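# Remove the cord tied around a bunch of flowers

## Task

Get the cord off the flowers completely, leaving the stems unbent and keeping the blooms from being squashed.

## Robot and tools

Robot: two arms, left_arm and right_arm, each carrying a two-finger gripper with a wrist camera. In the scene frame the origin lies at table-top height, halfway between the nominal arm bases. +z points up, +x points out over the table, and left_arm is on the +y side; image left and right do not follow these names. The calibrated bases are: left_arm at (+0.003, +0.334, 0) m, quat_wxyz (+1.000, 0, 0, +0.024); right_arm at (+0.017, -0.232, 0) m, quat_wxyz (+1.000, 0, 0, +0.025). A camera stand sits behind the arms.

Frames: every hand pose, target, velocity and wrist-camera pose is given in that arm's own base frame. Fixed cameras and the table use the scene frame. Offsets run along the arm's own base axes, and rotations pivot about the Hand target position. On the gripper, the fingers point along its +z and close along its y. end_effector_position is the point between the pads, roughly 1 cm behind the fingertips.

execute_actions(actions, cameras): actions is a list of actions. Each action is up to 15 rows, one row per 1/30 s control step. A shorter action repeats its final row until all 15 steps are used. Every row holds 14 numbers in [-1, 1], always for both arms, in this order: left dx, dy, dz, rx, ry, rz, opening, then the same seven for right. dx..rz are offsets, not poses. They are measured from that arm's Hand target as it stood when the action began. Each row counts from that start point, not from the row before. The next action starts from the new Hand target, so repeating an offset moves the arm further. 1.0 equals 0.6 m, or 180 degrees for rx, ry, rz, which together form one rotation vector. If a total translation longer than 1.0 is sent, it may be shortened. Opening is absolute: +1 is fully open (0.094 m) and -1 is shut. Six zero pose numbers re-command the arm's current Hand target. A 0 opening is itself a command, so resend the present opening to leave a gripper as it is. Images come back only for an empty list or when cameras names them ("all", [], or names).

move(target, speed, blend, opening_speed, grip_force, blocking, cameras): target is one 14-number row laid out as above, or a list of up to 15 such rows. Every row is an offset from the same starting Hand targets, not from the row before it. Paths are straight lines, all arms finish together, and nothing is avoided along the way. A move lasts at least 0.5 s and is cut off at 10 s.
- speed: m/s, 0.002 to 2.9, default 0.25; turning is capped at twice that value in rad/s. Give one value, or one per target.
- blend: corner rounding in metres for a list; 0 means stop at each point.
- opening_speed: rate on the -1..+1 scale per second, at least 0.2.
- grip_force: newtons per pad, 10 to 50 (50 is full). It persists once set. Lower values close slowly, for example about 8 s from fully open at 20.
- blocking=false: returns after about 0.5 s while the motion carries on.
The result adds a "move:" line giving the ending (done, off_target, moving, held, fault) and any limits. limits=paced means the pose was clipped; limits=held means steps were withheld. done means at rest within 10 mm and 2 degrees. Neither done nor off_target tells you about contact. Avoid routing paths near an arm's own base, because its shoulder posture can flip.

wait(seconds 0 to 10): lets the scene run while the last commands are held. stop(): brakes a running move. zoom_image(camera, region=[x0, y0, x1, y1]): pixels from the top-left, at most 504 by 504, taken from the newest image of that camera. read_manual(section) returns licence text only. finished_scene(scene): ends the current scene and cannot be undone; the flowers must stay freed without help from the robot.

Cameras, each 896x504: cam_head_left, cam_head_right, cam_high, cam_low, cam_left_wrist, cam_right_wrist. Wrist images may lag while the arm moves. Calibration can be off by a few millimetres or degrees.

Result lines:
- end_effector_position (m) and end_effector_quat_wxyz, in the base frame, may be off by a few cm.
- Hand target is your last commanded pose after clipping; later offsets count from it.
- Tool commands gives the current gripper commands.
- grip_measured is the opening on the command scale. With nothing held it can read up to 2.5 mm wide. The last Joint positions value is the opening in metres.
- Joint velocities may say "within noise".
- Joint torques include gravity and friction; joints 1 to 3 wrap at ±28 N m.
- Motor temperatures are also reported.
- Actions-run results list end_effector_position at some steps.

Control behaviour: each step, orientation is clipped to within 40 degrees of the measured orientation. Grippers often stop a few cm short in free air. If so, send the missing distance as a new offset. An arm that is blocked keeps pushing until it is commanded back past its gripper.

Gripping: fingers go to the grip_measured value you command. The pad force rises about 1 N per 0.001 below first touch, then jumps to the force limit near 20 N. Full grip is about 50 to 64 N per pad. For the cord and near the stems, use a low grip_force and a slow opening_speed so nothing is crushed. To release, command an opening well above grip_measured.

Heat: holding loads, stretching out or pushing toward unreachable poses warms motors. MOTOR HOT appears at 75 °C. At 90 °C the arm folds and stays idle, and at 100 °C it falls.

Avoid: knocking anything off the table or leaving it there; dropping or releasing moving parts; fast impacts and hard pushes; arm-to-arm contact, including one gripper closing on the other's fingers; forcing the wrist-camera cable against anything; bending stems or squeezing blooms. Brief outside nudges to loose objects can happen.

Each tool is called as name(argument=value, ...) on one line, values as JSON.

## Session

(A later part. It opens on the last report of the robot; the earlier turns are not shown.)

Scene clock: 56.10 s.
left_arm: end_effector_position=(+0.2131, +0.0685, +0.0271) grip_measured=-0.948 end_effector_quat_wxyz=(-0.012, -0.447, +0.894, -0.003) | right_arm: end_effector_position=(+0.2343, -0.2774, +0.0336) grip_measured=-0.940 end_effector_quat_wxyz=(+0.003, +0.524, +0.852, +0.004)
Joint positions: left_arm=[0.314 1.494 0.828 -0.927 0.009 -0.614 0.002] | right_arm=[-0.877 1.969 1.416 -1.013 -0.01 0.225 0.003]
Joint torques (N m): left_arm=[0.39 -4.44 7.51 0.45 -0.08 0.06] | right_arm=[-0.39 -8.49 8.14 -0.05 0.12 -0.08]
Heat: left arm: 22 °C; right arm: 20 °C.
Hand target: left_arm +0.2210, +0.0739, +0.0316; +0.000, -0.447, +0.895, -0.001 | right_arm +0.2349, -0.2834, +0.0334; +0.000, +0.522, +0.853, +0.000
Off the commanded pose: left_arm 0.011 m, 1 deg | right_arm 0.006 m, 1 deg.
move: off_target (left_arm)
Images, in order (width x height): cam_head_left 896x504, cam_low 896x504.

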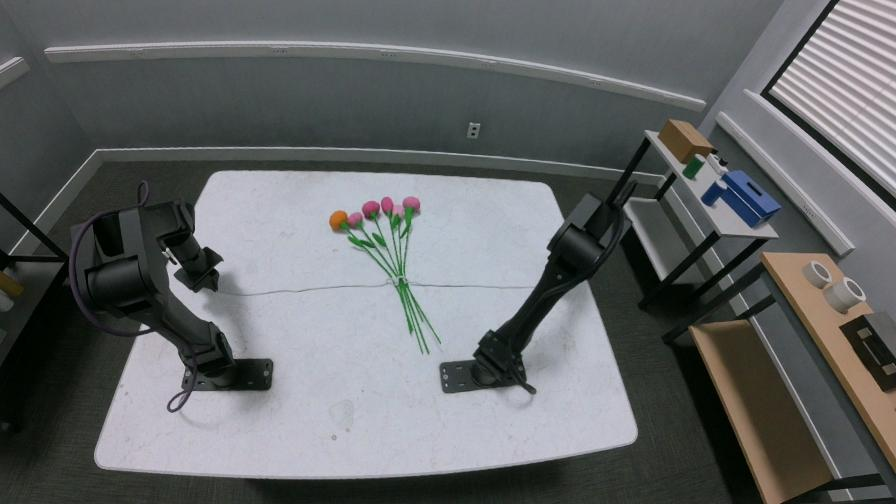

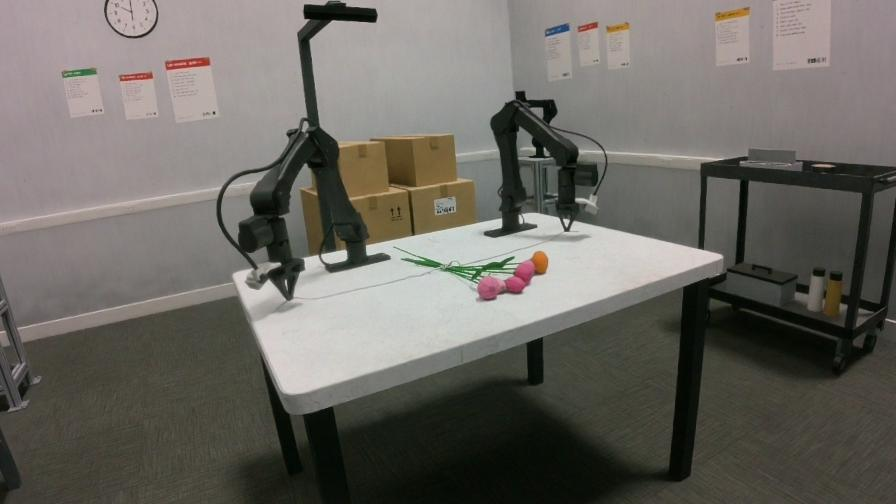

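move(target=[[0.0,-0.03,0.0,0,0,0,-1,0.0,0.05,-0.029,0,0,0,-1],[0.0,-0.03,0.0,0,0,0,-1,0.0,0.05,-0.029,0,0,0,-0.4],[0.0,-0.03,0.0,0,0,0,-1,0.0,0.05,0.128,0,0,0,-0.2],[0.0,-0.03,0.0,0,0,0,-1,-0.021,0.734,0.128,0,0,0.428,-0.2]], cameras=["cam_head_left","cam_right_wrist"], speed=[0.1,0.1,0.15,0.3], opening_speed=1)

Scene clock: 71.50 s.
left_arm: end_effector_position=(+0.2170, +0.0547, +0.0271) grip_measured=-0.948 end_effector_quat_wxyz=(-0.012, -0.446, +0.895, -0.002) | right_arm: end_effector_position=(+0.2136, +0.1517, +0.1059) grip_measured=-0.202 end_effector_quat_wxyz=(-0.013, -0.128, +0.992, -0.003)
Joint positions: left_arm=[0.25 1.494 0.828 -0.927 0.009 -0.675 0.002] | right_arm=[0.61 1.562 1.218 -1.252 -0.006 0.352 0.037]
Joint torques (N m): left_arm=[-0.47 -6.22 5.85 0.44 -0.08 -0.09] | right_arm=[0.16 -5.55 8.5 0.13 0.07 0.06]
Heat: left arm: 23 °C; right arm: 20 °C.
Hand target: left_arm +0.2210, +0.0559, +0.0316; +0.000, -0.447, +0.895, +0.000 | right_arm +0.2223, +0.1570, +0.1102; +0.000, -0.123, +0.992, +0.001
Off the commanded pose: left_arm 0.006 m, 1 deg | right_arm 0.011 m, 2 deg.
move: off_target (right_arm); target 3's new opening was sent with right_arm's hand 0.011 m and 2 deg from that target
camera_calibration:
cam_right_wrist: T_world_to_cam=[[0.25063, -0.968061, -0.00647963, 0.0968996], [-0.838017, -0.220303, 0.499194, 0.192208], [-0.484678, -0.119683, -0.866466, 0.301227], [0, 0, 0, 1]] pos_world=[0.282785, 0.1722, 0.165682]
Images, in order (width x height): cam_head_left 896x504, cam_right_wrist 896x504.

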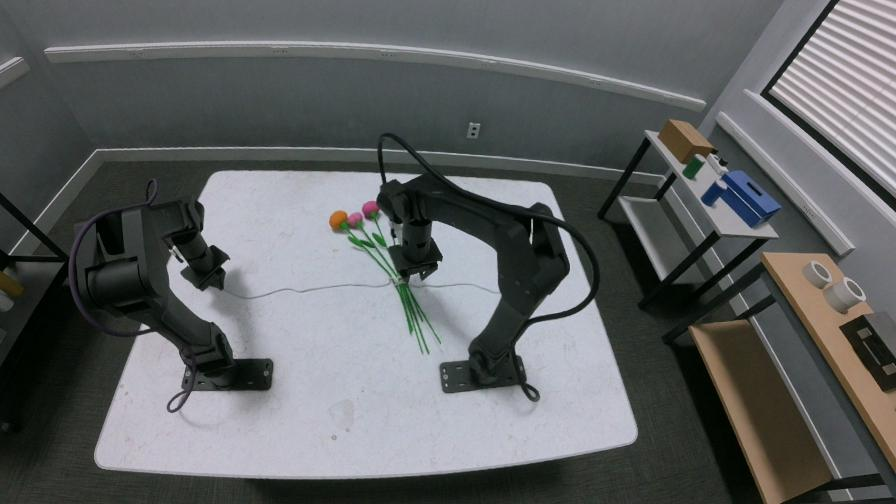

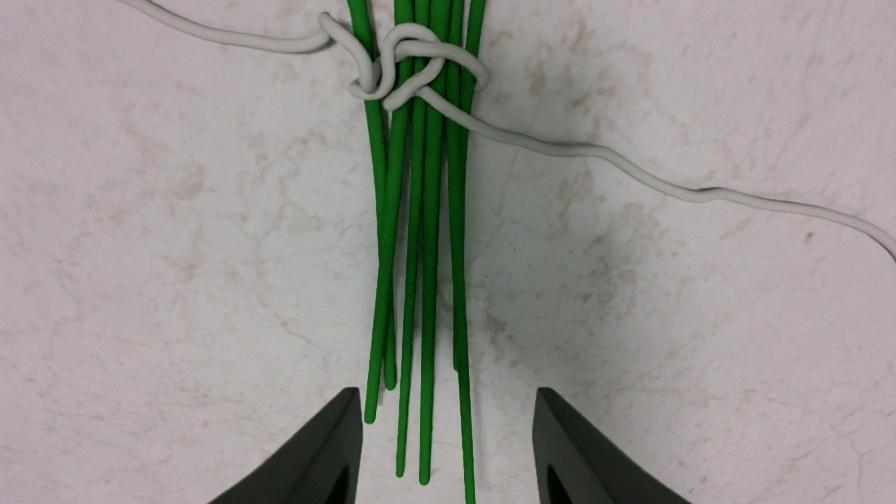

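zoom_image(camera="cam_right_wrist", region=[300, 0, 560, 146])

Scaled by 1.938 from the camera's 896x504 image, which has a finer 1280x720 frame.

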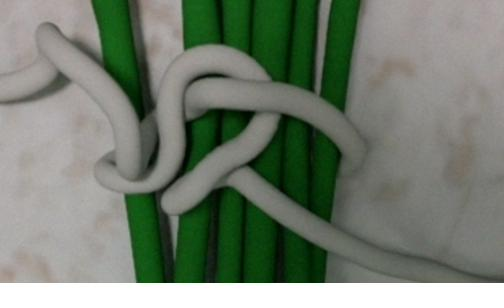

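move(target=[[0,0,0,0,0,0,-1,0.0195,0.0227,-0.05,0,0,0,0.1],[0,0,0,0,0,0,-1,0.0195,0.0227,-0.14,0,0,0,0.1]], cameras=["cam_right_wrist"], speed=0.12)

Scene clock: 80.63 s.
left_arm: end_effector_position=(+0.2170, +0.0547, +0.0271) grip_measured=-0.948 end_effector_quat_wxyz=(-0.012, -0.446, +0.895, -0.002) | right_arm: end_effector_position=(+0.2362, +0.1707, +0.0333) grip_measured=+0.098 end_effector_quat_wxyz=(+0.002, -0.125, +0.992, +0.005)
Joint positions: left_arm=[0.25 1.494 0.828 -0.927 0.009 -0.675 0.002] | right_arm=[0.619 1.709 1.077 -0.93 -0.006 0.368 0.052]
Joint torques (N m): left_arm=[-0.46 -6.22 5.83 0.44 -0.07 -0.09] | right_arm=[0.49 -6.67 4.27 0.35 0.03 0.08]
Heat: left arm: 23 °C; right arm: 21 °C.
Hand target: left_arm +0.2210, +0.0559, +0.0316; +0.000, -0.447, +0.895, +0.000 | right_arm +0.2340, +0.1706, +0.0262; +0.000, -0.123, +0.992, +0.000
Off the commanded pose: left_arm 0.006 m, 1 deg | right_arm 0.007 m, 1 deg.
move: done
camera_calibration:
cam_right_wrist: T_world_to_cam=[[0.244293, -0.969526, -0.0184291, 0.111343], [-0.853027, -0.223899, 0.471396, 0.25668], [-0.461157, -0.0994379, -0.881729, 0.242966], [0, 0, 0, 1]] pos_world=[0.3038, 0.18958, 0.0952846]
Images, in order (width x height): cam_right_wrist 896x504.

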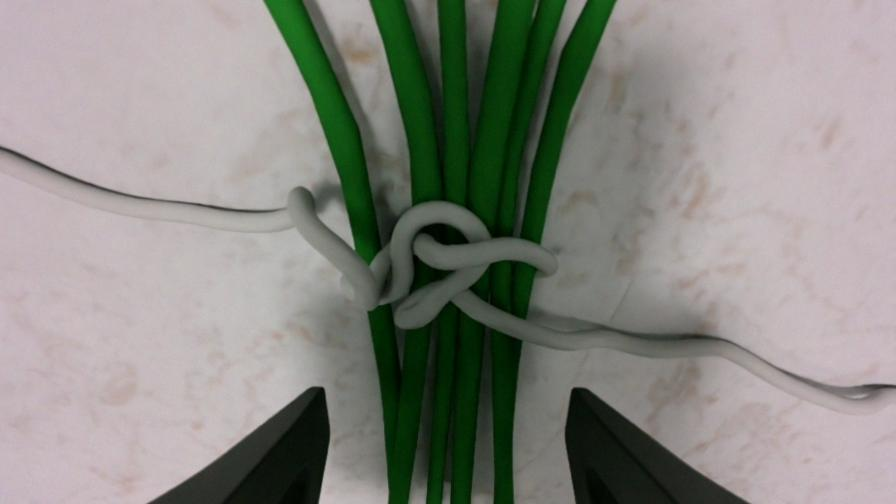

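move(target=[[0,0,0,0,0,0,-1,0,0,-0.014,0,0,0,0.1],[0,0,0,0,0,0,-1,0,0,-0.014,0,0,0,-0.55]], cameras=["cam_right_wrist"], speed=0.06, grip_force=[50,12], opening_speed=0.3)

Scene clock: 88.70 s.
left_arm: end_effector_position=(+0.2170, +0.0547, +0.0271) grip_measured=-0.948 end_effector_quat_wxyz=(-0.012, -0.446, +0.895, -0.002) | right_arm: end_effector_position=(+0.2374, +0.1716, +0.0264) grip_measured=-0.547 end_effector_quat_wxyz=(+0.005, -0.125, +0.992, +0.006)
Joint positions: left_arm=[0.25 1.494 0.828 -0.927 0.009 -0.675 0.002] | right_arm=[0.619 1.719 1.059 -0.896 -0.006 0.369 0.021]
Joint torques (N m): left_arm=[-0.46 -6.22 5.83 0.44 -0.07 -0.1] | right_arm=[0.57 -6.42 4.19 0.37 0.07 0.07]
Heat: left arm: 23 °C; right arm: 20 °C.
Hand target: left_arm +0.2210, +0.0559, +0.0316; +0.000, -0.447, +0.895, +0.000 | right_arm +0.2341, +0.1706, +0.0179; +0.000, -0.123, +0.992, +0.001
Off the commanded pose: left_arm 0.006 m, 1 deg | right_arm 0.009 m, 1 deg.
grip_force (N): 50, 12
move: done
camera_calibration:
cam_right_wrist: T_world_to_cam=[[0.244026, -0.969546, -0.0208002, 0.111892], [-0.855583, -0.225341, 0.466047, 0.262148], [-0.456541, -0.095931, -0.884516, 0.235984], [0, 0, 0, 1]] pos_world=[0.304721, 0.190195, 0.0888858]
Images, in order (width x height): cam_right_wrist 896x504.

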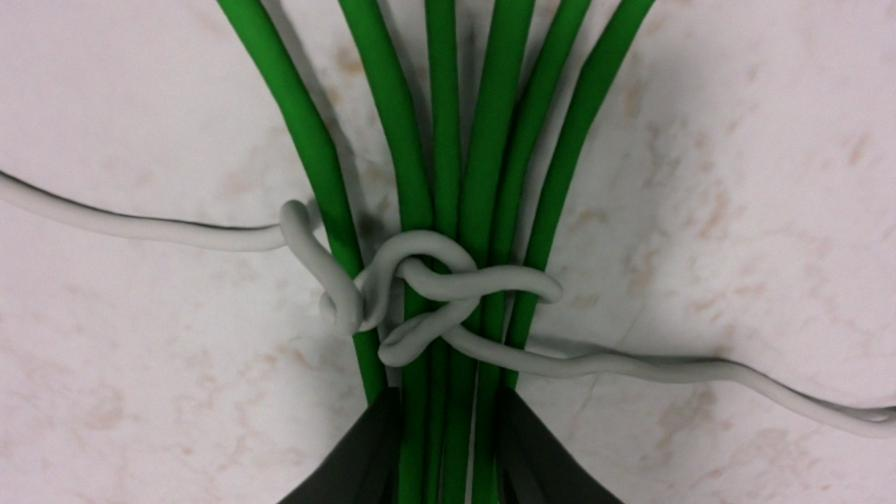

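move(target=[[0,0,0,0,0,0,-1,-0.0,0.0,0.0,0,0,0,0.1],[0,0,0,0,0,0,-1,-0.004,0.0,-0.02,0,0,0,0.1]], cameras=["cam_right_wrist"], speed=0.06, opening_speed=0.8)

Scene clock: 93.30 s.
left_arm: end_effector_position=(+0.2170, +0.0547, +0.0271) grip_measured=-0.948 end_effector_quat_wxyz=(-0.012, -0.446, +0.895, -0.002) | right_arm: end_effector_position=(+0.2340, +0.1708, +0.0166) grip_measured=+0.098 end_effector_quat_wxyz=(+0.002, -0.125, +0.992, +0.004)
Joint positions: left_arm=[0.25 1.494 0.828 -0.927 0.009 -0.675 0.002] | right_arm=[0.624 1.73 1.029 -0.862 -0.006 0.374 0.052]
Joint torques (N m): left_arm=[-0.47 -6.22 5.83 0.44 -0.07 -0.09] | right_arm=[0.62 -6.09 3.51 0.5 0.04 0.07]
Heat: left arm: 23 °C; right arm: 20 °C.
Hand target: left_arm +0.2210, +0.0559, +0.0316; +0.000, -0.447, +0.895, +0.000 | right_arm +0.2316, +0.1705, +0.0058; +0.000, -0.123, +0.992, +0.001
Off the commanded pose: left_arm 0.006 m, 1 deg | right_arm 0.011 m, 1 deg.
grip_force (N): 50, 12
move: off_target (right_arm)
camera_calibration:
cam_right_wrist: T_world_to_cam=[[0.243523, -0.969723, -0.018285, 0.111806], [-0.853031, -0.223114, 0.47176, 0.262584], [-0.461556, -0.099287, -0.881537, 0.22735], [0, 0, 0, 1]] pos_world=[0.3017, 0.18958, 0.0785846]
Images, in order (width x height): cam_right_wrist 896x504.

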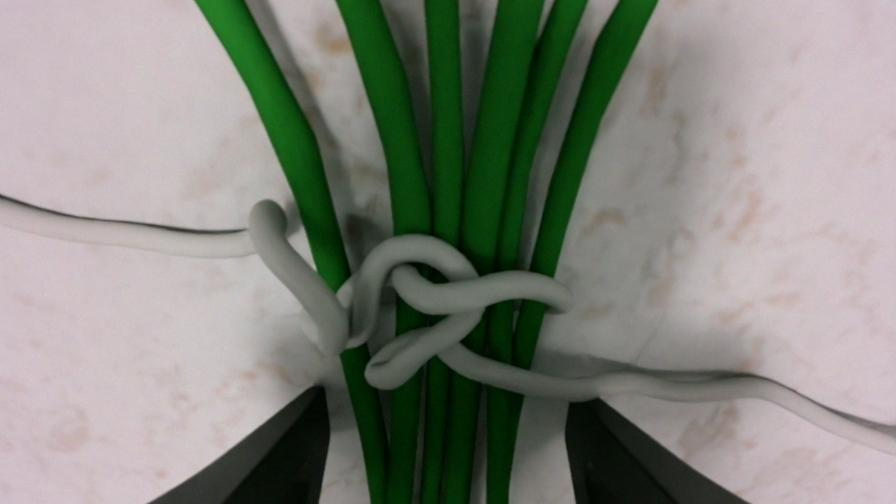

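move(target=[[0,0,0,0,0,0,-1,-0.02,-0.006,0.012,0,0,0,0.1],[0,0,0,0,0,0,-1,-0.02,-0.006,0.012,0,0,0,-0.55]], cameras=["cam_right_wrist"], speed=0.06, opening_speed=0.3)

Scene clock: 101.27 s.
left_arm: end_effector_position=(+0.2170, +0.0547, +0.0271) grip_measured=-0.948 end_effector_quat_wxyz=(-0.012, -0.446, +0.895, -0.002) | right_arm: end_effector_position=(+0.2286, +0.1707, +0.0165) grip_measured=-0.546 end_effector_quat_wxyz=(+0.008, -0.124, +0.992, +0.005)
Joint positions: left_arm=[0.25 1.494 0.828 -0.927 0.009 -0.675 0.002] | right_arm=[0.637 1.706 1 -0.847 -0.001 0.389 0.021]
Joint torques (N m): left_arm=[-0.46 -6.23 5.83 0.44 -0.08 -0.09] | right_arm=[0.7 -8.27 3.38 0.12 0.04 0.05]
Heat: left arm: 23 °C; right arm: 20 °C.
Hand target: left_arm +0.2210, +0.0559, +0.0316; +0.000, -0.447, +0.895, +0.000 | right_arm +0.2196, +0.1670, +0.0130; +0.000, -0.123, +0.992, +0.001
Off the commanded pose: left_arm 0.006 m, 1 deg | right_arm 0.010 m, 1 deg.
grip_force (N): 50, 12
move: done
camera_calibration:
cam_right_wrist: T_world_to_cam=[[0.242593, -0.969963, -0.0178928, 0.113374], [-0.85821, -0.22317, 0.462245, 0.259427], [-0.452354, -0.0967815, -0.886572, 0.222398], [0, 0, 0, 1]] pos_world=[0.295742, 0.189389, 0.0792817]
Images, in order (width x height): cam_right_wrist 896x504.

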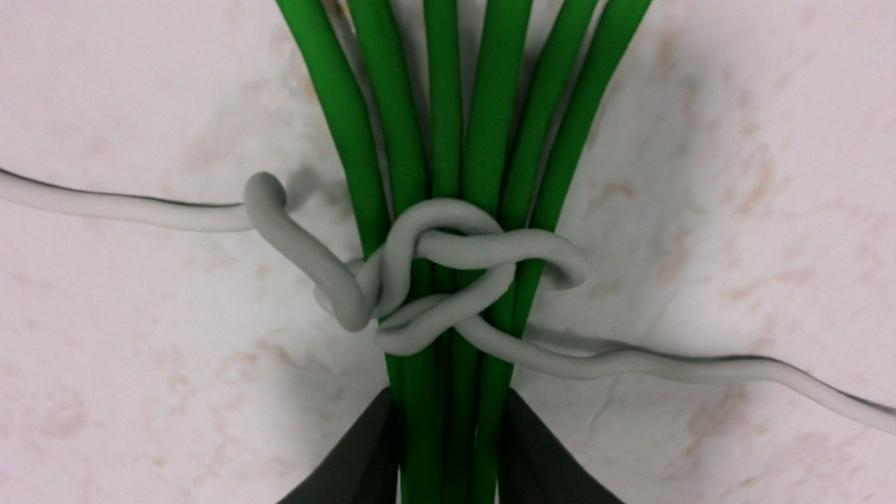

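move(target=[0,0.24,0.04,0,0,0,-1,0,0.0,0.0,0,0,0,-0.66], cameras=["cam_right_wrist","cam_head_left"], speed=0.06)

Scene clock: 108.43 s.
left_arm: end_effector_position=(+0.2166, +0.1869, +0.0506) grip_measured=-0.948 end_effector_quat_wxyz=(-0.013, -0.446, +0.895, -0.016) | right_arm: end_effector_position=(+0.2263, +0.1772, +0.0171) grip_measured=-0.657 end_effector_quat_wxyz=(+0.007, -0.128, +0.992, +0.018)
Joint positions: left_arm=[0.723 1.703 1.143 -1.043 0.024 -0.202 0.002] | right_arm=[0.646 1.703 0.999 -0.838 -0.024 0.389 0.016]
Joint torques (N m): left_arm=[0.7 -6.78 8.01 0.47 -0.21 0.06] | right_arm=[0.02 -8.09 3.48 0.08 0.19 0.04]
Heat: left arm: 23 °C; right arm: 19 °C.
Hand target: left_arm +0.2210, +0.1999, +0.0557; +0.000, -0.447, +0.895, -0.001 | right_arm +0.2197, +0.1670, +0.0130; +0.000, -0.123, +0.992, +0.001
Off the commanded pose: left_arm 0.015 m, 2 deg | right_arm 0.013 m, 2 deg.
grip_force (N): 50, 12
move: off_target (left_arm, right_arm)
camera_calibration:
cam_right_wrist: T_world_to_cam=[[0.250329, -0.967184, -0.0434895, 0.118488], [-0.853835, -0.241721, 0.461017, 0.260879], [-0.456401, -0.0782732, -0.886325, 0.22004], [0, 0, 0, 1]] pos_world=[0.293513, 0.194883, 0.0799102]
Images, in order (width x height): cam_head_left 896x504, cam_right_wrist 896x504.

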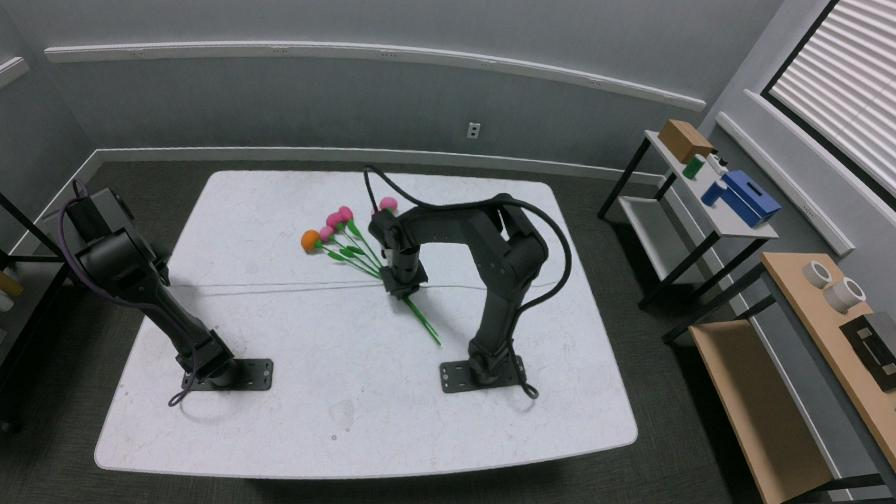

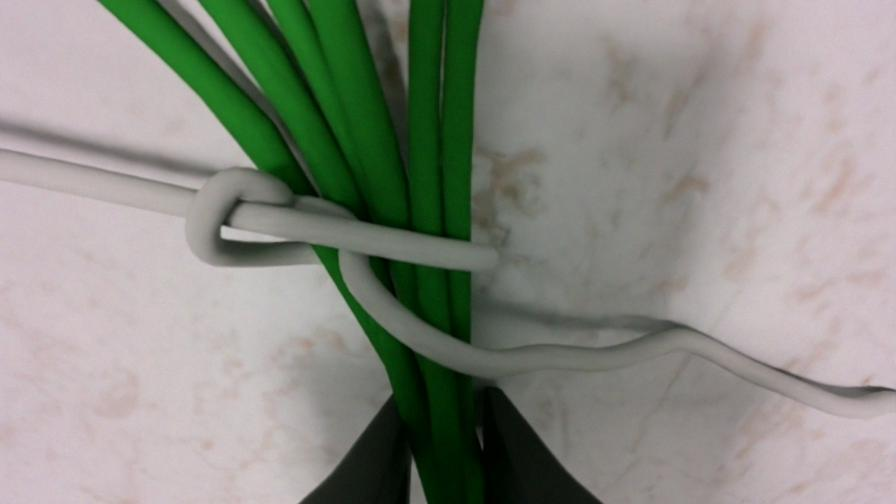

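move(target=[[0,-0.03,0,0,0,0,-1,0,0.0,0.0,0,0,0,-0.66],[0,-0.03,0,0,0,0,-1,0,0.0,0.0,0,0,0,-0.73],[-0.02,0.28,0.1,0,0,0.1,-1,0,0.0,0.0,0,0,0,-0.73]], cameras=["cam_right_wrist","cam_head_left"], speed=0.07, opening_speed=0.3)

Scene clock: 115.33 s.
left_arm: end_effector_position=(+0.2105, +0.3580, +0.1128) grip_measured=-0.948 end_effector_quat_wxyz=(-0.007, -0.576, +0.817, -0.013) | right_arm: end_effector_position=(+0.2259, +0.1782, +0.0171) grip_measured=-0.726 end_effector_quat_wxyz=(+0.006, -0.129, +0.991, +0.019)
Joint positions: left_arm=[1.045 2.177 2.047 -1.463 0.018 -0.183 0.002] | right_arm=[0.648 1.703 0.999 -0.837 -0.027 0.389 0.013]
Joint torques (N m): left_arm=[0.58 -11.26 8.28 0.46 -0.19 -0.07] | right_arm=[-0.12 -8.09 3.63 0.03 0.27 0.07]
Heat: left arm: 23 °C; right arm: 19 °C.
Hand target: left_arm +0.2090, +0.3679, +0.1157; +0.000, -0.581, +0.814, -0.001 | right_arm +0.2197, +0.1670, +0.0130; +0.000, -0.123, +0.992, +0.001
Off the commanded pose: left_arm 0.010 m, 2 deg | right_arm 0.013 m, 2 deg.
grip_force (N): 50, 12
move: off_target (right_arm); target 2's new opening was sent with right_arm's hand 0.013 m and 2 deg from that target
camera_calibration:
cam_right_wrist: T_world_to_cam=[[0.252218, -0.966558, -0.0463785, 0.118999], [-0.853056, -0.244715, 0.46088, 0.261206], [-0.456817, -0.0766787, -0.88625, 0.219779], [0, 0, 0, 1]] pos_world=[0.293208, 0.195793, 0.0799136]
Images, in order (width x height): cam_head_left 896x504, cam_right_wrist 896x504.

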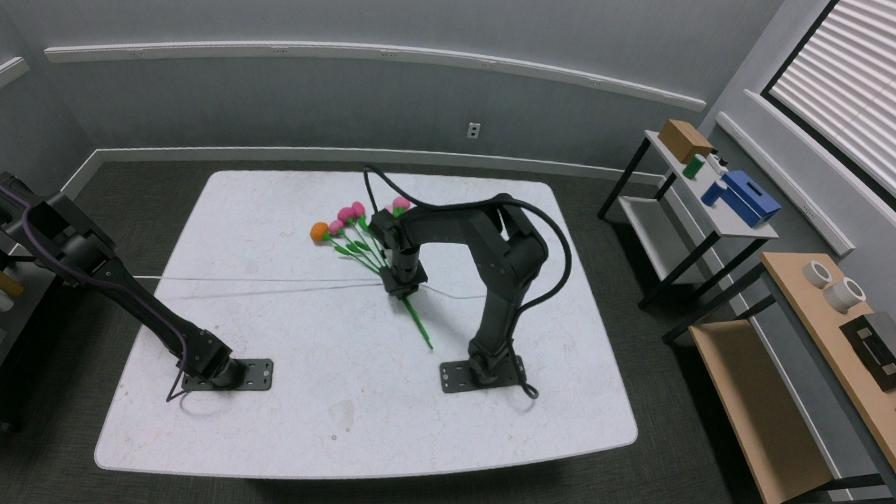

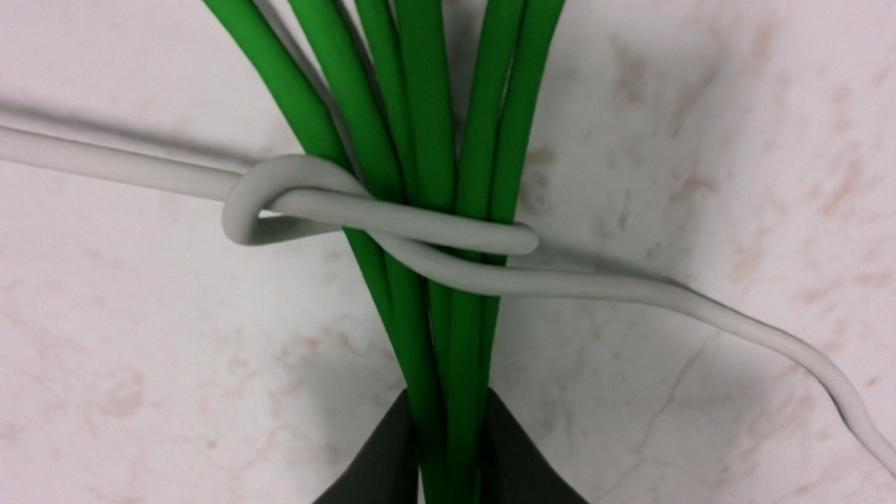

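move(target=[-0.01,0.26,0.15,0,0,0.15,-1,0,0.0,0.0,0,0,0,-0.73], cameras=["cam_right_wrist","cam_head_left"], speed=0.08)

Scene clock: 121.50 s.
left_arm: end_effector_position=(+0.2037, +0.5055, +0.1926) grip_measured=-0.948 end_effector_quat_wxyz=(-0.207, +0.732, -0.645, -0.065) | right_arm: end_effector_position=(+0.2259, +0.1782, +0.0171) grip_measured=-0.726 end_effector_quat_wxyz=(+0.006, -0.129, +0.991, +0.019)
Joint positions: left_arm=[1.192 2.488 2.838 -1.484 0.017 -0.509 0.002] | right_arm=[0.648 1.703 0.999 -0.837 -0.027 0.389 0.013]
Joint torques (N m): left_arm=[0.73 -13.96 7.86 1.95 -0.11 -0.05] | right_arm=[-0.03 -8.13 3.51 0.08 0.22 0.09]
Heat: left arm: 23 °C; right arm: 19 °C.
Hand target: left_arm +0.2031, +0.5239, +0.2056; +0.000, +0.755, -0.656, +0.000 | right_arm +0.2197, +0.1670, +0.0130; +0.000, -0.123, +0.992, +0.001
Off the commanded pose: left_arm 0.023 m, 25 deg | right_arm 0.013 m, 2 deg.
elbow stopped short (left arm): the move would have taken joint 3 (elbow) straighter than the controller allows.
grip_force (N): 50, 12
move: off_target (left_arm, right_arm)
camera_calibration:
cam_right_wrist: T_world_to_cam=[[0.252218, -0.966558, -0.0463785, 0.118999], [-0.853056, -0.244715, 0.46088, 0.261206], [-0.456817, -0.0766787, -0.88625, 0.219779], [0, 0, 0, 1]] pos_world=[0.293208, 0.195793, 0.0799136]
Images, in order (width x height): cam_head_left 896x504, cam_right_wrist 896x504.

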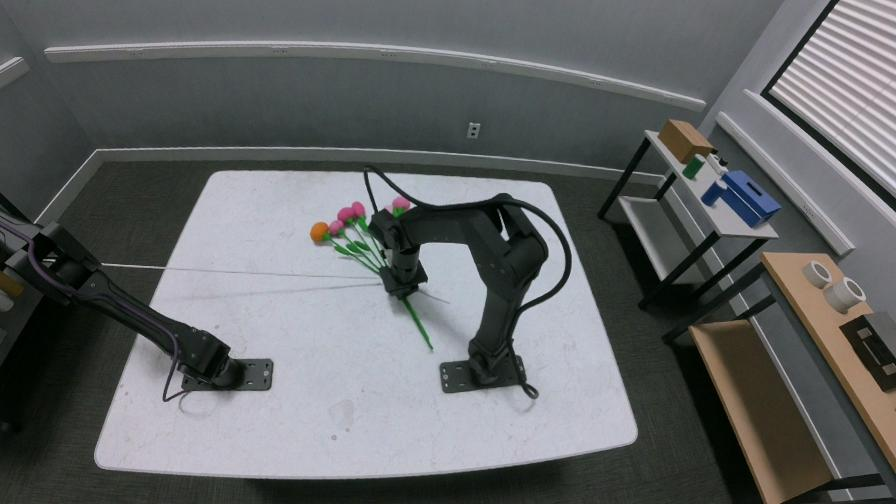

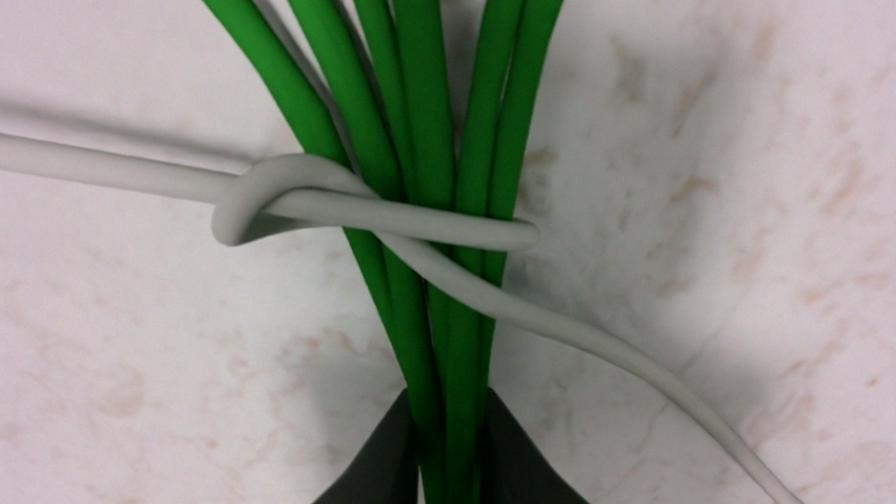

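move(target=[[0.0615,-0.957,0.0,0,0,-0.25,-1,0,0.0,0.0,0,0,0,-0.73],[0.0615,-0.957,-0.3,0,0,-0.25,-1,0,0.0,0.0,0,0,0,-0.73]], cameras=["cam_low","cam_head_left","cam_left_wrist"], speed=[0.2,0.1])

Scene clock: 130.87 s.
left_arm: end_effector_position=(+0.2380, -0.0499, +0.0279) grip_measured=-0.948 end_effector_quat_wxyz=(-0.004, -0.444, +0.896, +0.000) | right_arm: end_effector_position=(+0.2261, +0.1780, +0.0171) grip_measured=-0.726 end_effector_quat_wxyz=(+0.007, -0.129, +0.991, +0.018)
Joint positions: left_arm=[-0.207 1.553 0.887 -0.912 0.004 -1.129 0.002] | right_arm=[0.648 1.703 0.999 -0.837 -0.025 0.389 0.013]
Joint torques (N m): left_arm=[-0.24 -5.23 4.74 0.63 -0.03 -0.11] | right_arm=[-0.12 -8.21 3.63 0.05 0.23 0.07]
Motor temperatures (°C): left_arm=[17 24 23 18 16 14 17] | right_arm=[17 18 19 16 13 14 19]
Heat: left arm: 24 °C; right arm: 19 °C.
Hand target: left_arm +0.2399, -0.0503, +0.0256; +0.000, -0.447, +0.895, -0.001 | right_arm +0.2197, +0.1669, +0.0130; +0.000, -0.123, +0.992, +0.000
Off the commanded pose: left_arm 0.003 m, 1 deg | right_arm 0.013 m, 2 deg.
grip_force (N): 50, 12
move: off_target (right_arm)
camera_calibration:
cam_left_wrist: T_world_to_cam=[[0.793995, -0.607923, -0.000707293, -0.220129], [-0.54362, -0.71053, 0.446793, 0.11963], [-0.272118, -0.354367, -0.894637, 0.165207], [0, 0, 0, 1]] pos_world=[0.284771, 0.00972315, 0.0941948]
Images, in order (width x height): cam_head_left 896x504, cam_low 896x504, cam_left_wrist 896x504.

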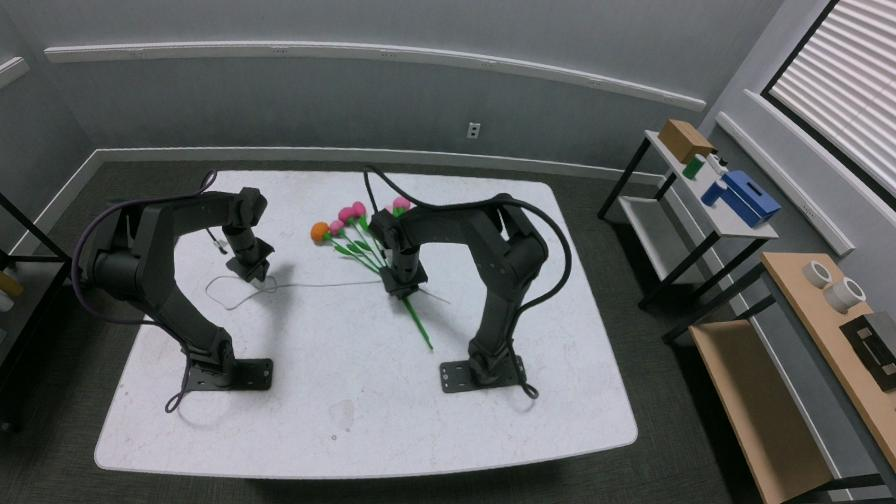

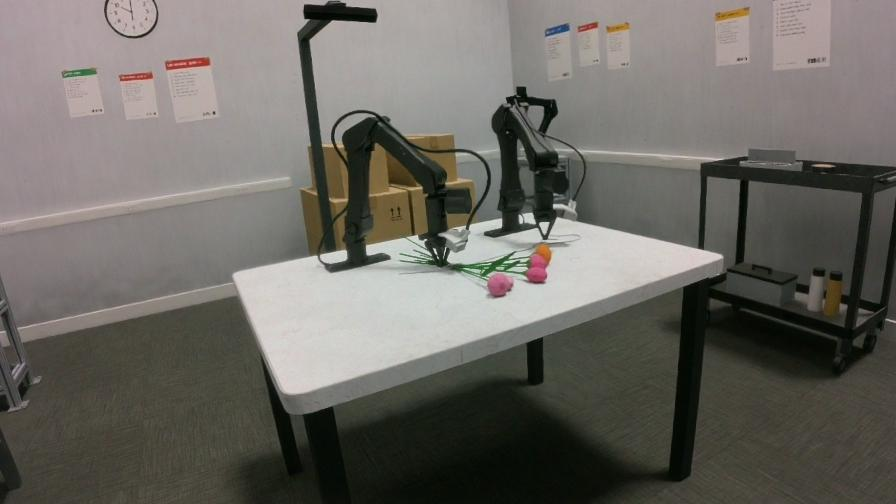

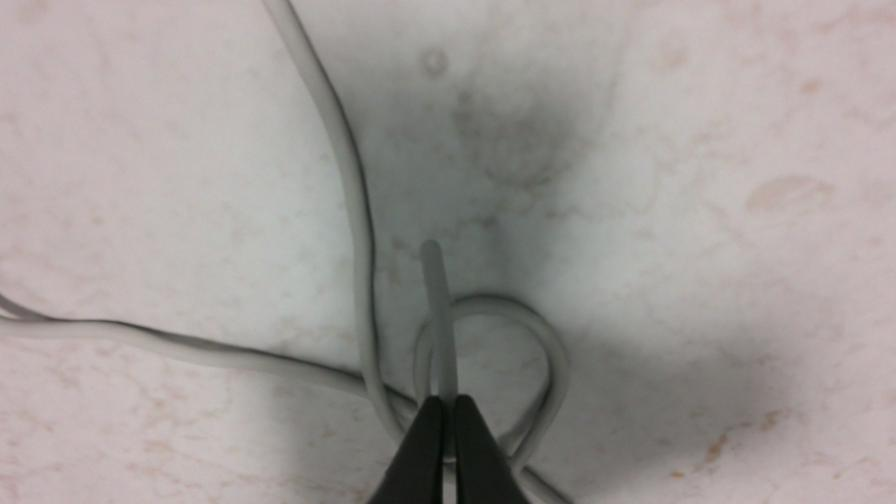

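move(target=[[0,0,-0.012,0,0,0,-1,0,0.0,0.0,0,0,0,-0.73],[0,0,-0.012,0,0,0,-0.4,0,0.0,0.0,0,0,0,-0.73],[0,0,0.12,0,0,0,-0.4,0,0.0,0.0,0,0,0,-0.73],[-0.02,-0.34,0.12,0,0,0,-0.4,0,0.0,0.0,0,0,0,-0.73]], cameras=["cam_head_left","cam_left_wrist"], speed=[0.1,0.1,0.12,0.25], opening_speed=1)

Scene clock: 139.67 s.
left_arm: end_effector_position=(+0.2239, -0.2559, +0.0935) grip_measured=-0.403 end_effector_quat_wxyz=(-0.006, -0.441, +0.898, -0.005) | right_arm: end_effector_position=(+0.2261, +0.1780, +0.0171) grip_measured=-0.726 end_effector_quat_wxyz=(+0.007, -0.129, +0.991, +0.018)
Joint positions: left_arm=[-0.847 1.832 1.474 -1.207 0.015 -1.76 0.028] | right_arm=[0.648 1.703 0.999 -0.837 -0.025 0.389 0.013]
Joint torques (N m): left_arm=[0.28 -8.31 8.06 0.25 -0.14 -0.03] | right_arm=[-0.02 -8.05 3.62 0.05 0.25 0.08]
Heat: left arm: 23 °C; right arm: 19 °C.
Hand target: left_arm +0.2278, -0.2544, +0.0976; +0.000, -0.447, +0.895, -0.001 | right_arm +0.2197, +0.1669, +0.0130; +0.000, -0.123, +0.992, +0.000
Off the commanded pose: left_arm 0.006 m, 1 deg | right_arm 0.013 m, 2 deg.
grip_force (N): 50, 12
move: off_target (right_arm)
camera_calibration:
cam_left_wrist: T_world_to_cam=[[0.788832, -0.61457, 0.00688552, -0.33536], [-0.549877, -0.700703, 0.454588, -0.0605968], [-0.274551, -0.36238, -0.890675, 0.145191], [0, 0, 0, 1]] pos_world=[0.271085, -0.195948, 0.159173]
Images, in order (width x height): cam_head_left 896x504, cam_left_wrist 896x504.

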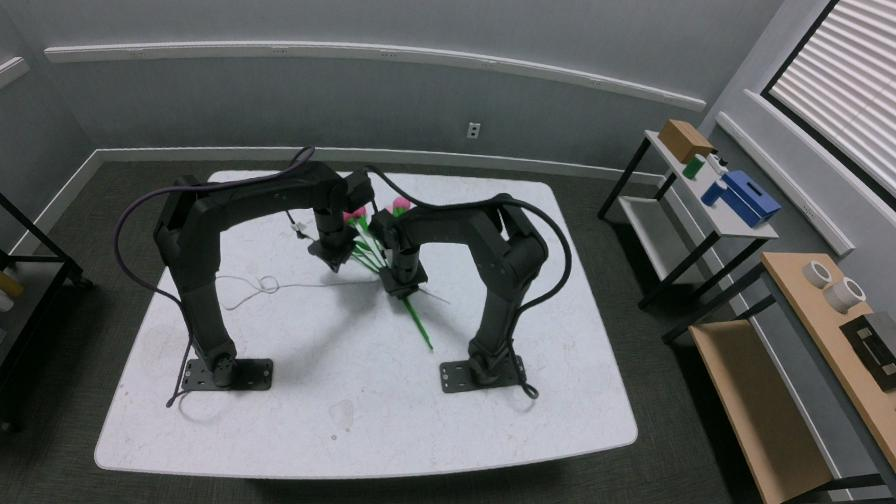

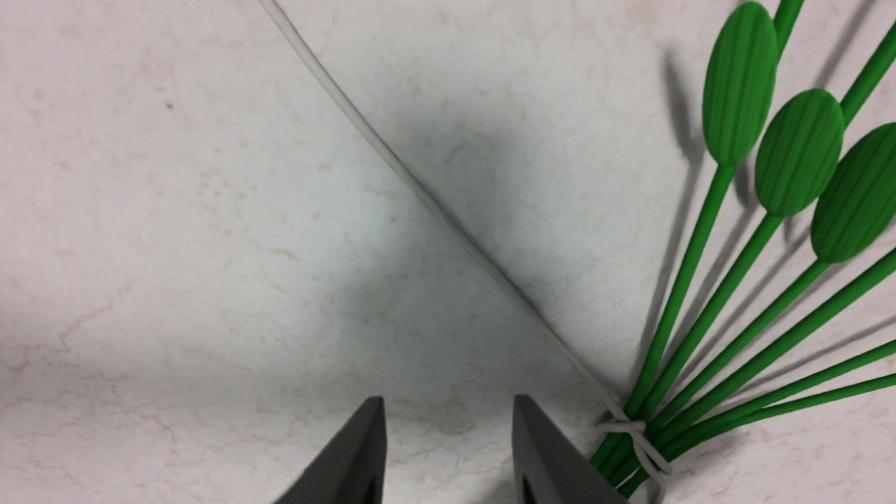

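move(target=[[0.006,0.05,0,0,0,0.08,-0.3,0,0.0,0.0,0,0,0,-0.73],[0.006,0.05,-0.15,0,0,0.08,-0.3,0,0.0,0.0,0,0,0,-0.73]], cameras=["cam_left_wrist"], speed=0.1)

Scene clock: 145.80 s.
left_arm: end_effector_position=(+0.2284, -0.2278, +0.0106) grip_measured=-0.303 end_effector_quat_wxyz=(-0.007, -0.549, +0.836, -0.003) | right_arm: end_effector_position=(+0.2261, +0.1780, +0.0171) grip_measured=-0.726 end_effector_quat_wxyz=(+0.007, -0.129, +0.991, +0.018)
Joint positions: left_arm=[-0.779 1.86 1.167 -0.874 0.015 -1.942 0.033] | right_arm=[0.648 1.703 0.999 -0.837 -0.025 0.389 0.013]
Joint torques (N m): left_arm=[0.43 -8.29 4.7 0.58 -0.14 -0.11] | right_arm=[-0.03 -8.1 3.56 0.07 0.2 0.06]
Heat: left arm: 23 °C; right arm: 19 °C.
Hand target: left_arm +0.2314, -0.2244, +0.0077; +0.000, -0.555, +0.832, -0.001 | right_arm +0.2197, +0.1669, +0.0130; +0.000, -0.123, +0.992, +0.000
Off the commanded pose: left_arm 0.005 m, 1 deg | right_arm 0.013 m, 2 deg.
grip_force (N): 50, 12
move: off_target (right_arm)
camera_calibration:
cam_left_wrist: T_world_to_cam=[[0.916486, -0.400067, 0.000797013, -0.301335], [-0.356847, -0.816571, 0.453732, -0.0711318], [-0.180872, -0.416123, -0.891138, 0.049106], [0, 0, 0, 1]] pos_world=[0.259668, -0.158204, 0.0762751]
Images, in order (width x height): cam_left_wrist 896x504.

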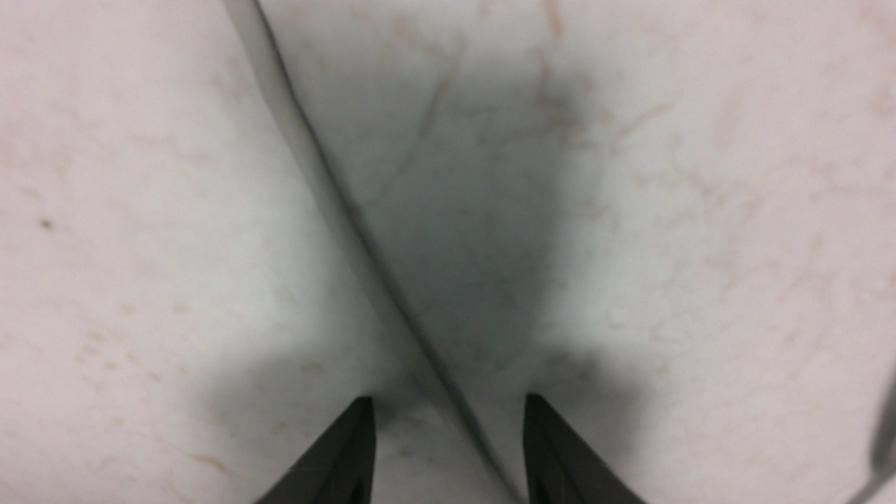

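move(target=[[0,0,0,0,0,0,-1,0,0,0,0,0,0,-0.73],[0.0,0.1,0.07,0,0,0,-1,0,0.0,0.0,0,0,0,-0.73],[0.0,0.37,0.1,0,0,0,-1,0,0.0,0.0,0,0,0,-0.73]], cameras=["cam_right_wrist","cam_head_left","cam_low","cam_left_wrist"], speed=0.08, opening_speed=0.7, blend=[0,0.02,0])

Scene clock: 153.17 s.
left_arm: end_effector_position=(+0.2359, -0.0092, +0.0633) grip_measured=-0.954 end_effector_quat_wxyz=(-0.009, -0.555, +0.832, -0.011) | right_arm: end_effector_position=(+0.2261, +0.1780, +0.0171) grip_measured=-0.726 end_effector_quat_wxyz=(+0.007, -0.129, +0.991, +0.018)
Joint positions: left_arm=[-0.022 1.471 0.96 -1.062 0.028 -1.198 0.002] | right_arm=[0.648 1.703 0.999 -0.837 -0.025 0.389 0.013]
Joint torques (N m): left_arm=[0.55 -7.43 5.09 0.32 -0.23 0.03] | right_arm=[-0.08 -8.08 3.63 0.07 0.21 0.08]
Heat: left arm: 23 °C; right arm: 19 °C.
Hand target: left_arm +0.2314, -0.0023, +0.0676; +0.000, -0.555, +0.832, -0.001 | right_arm +0.2197, +0.1669, +0.0130; +0.000, -0.123, +0.992, +0.000
Off the commanded pose: left_arm 0.009 m, 2 deg | right_arm 0.013 m, 2 deg.
grip_force (N): 50, 12
move: off_target (right_arm)
camera_calibration:
cam_left_wrist: T_world_to_cam=[[0.921778, -0.387536, 0.0118492, -0.222657], [-0.348259, -0.814149, 0.464627, 0.0834851], [-0.170413, -0.432409, -0.885427, 0.185442], [0, 0, 0, 1]] pos_world=[0.265917, 0.0618685, 0.128045]
cam_right_wrist: T_world_to_cam=[[0.252259, -0.966613, -0.0449945, 0.118765], [-0.853468, -0.244163, 0.46041, 0.261273], [-0.456024, -0.0777412, -0.886565, 0.219906], [0, 0, 0, 1]] pos_world=[0.293312, 0.195688, 0.0800119]
Images, in order (width x height): cam_head_left 896x504, cam_low 896x504, cam_left_wrist 896x504, cam_right_wrist 896x504.

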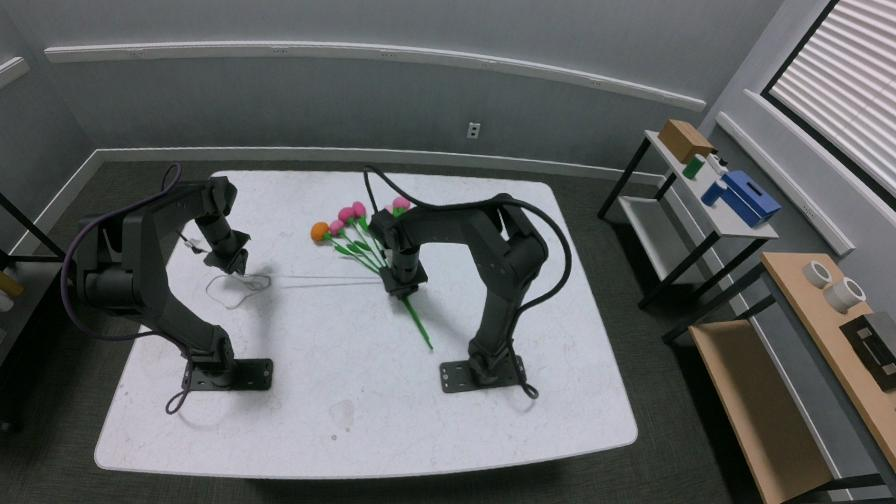

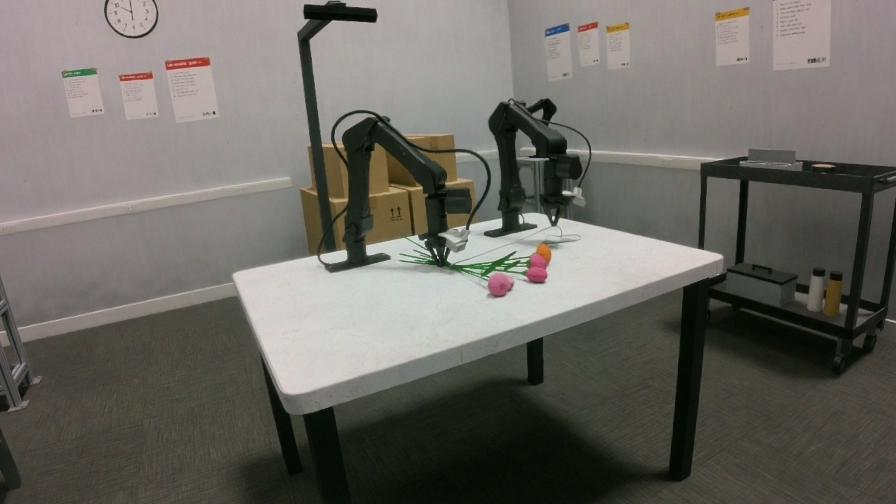

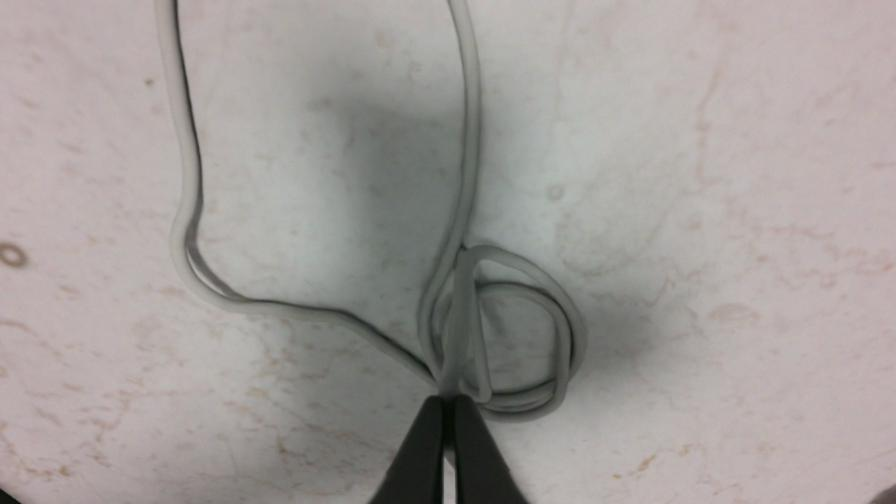

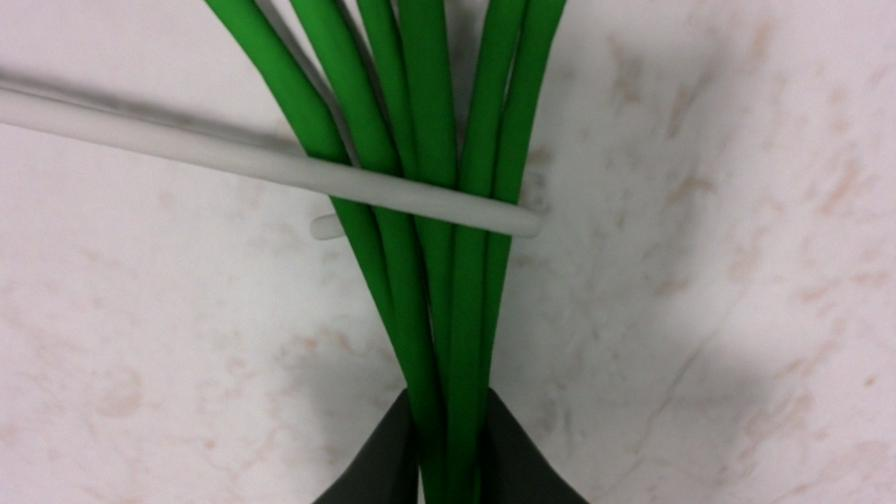

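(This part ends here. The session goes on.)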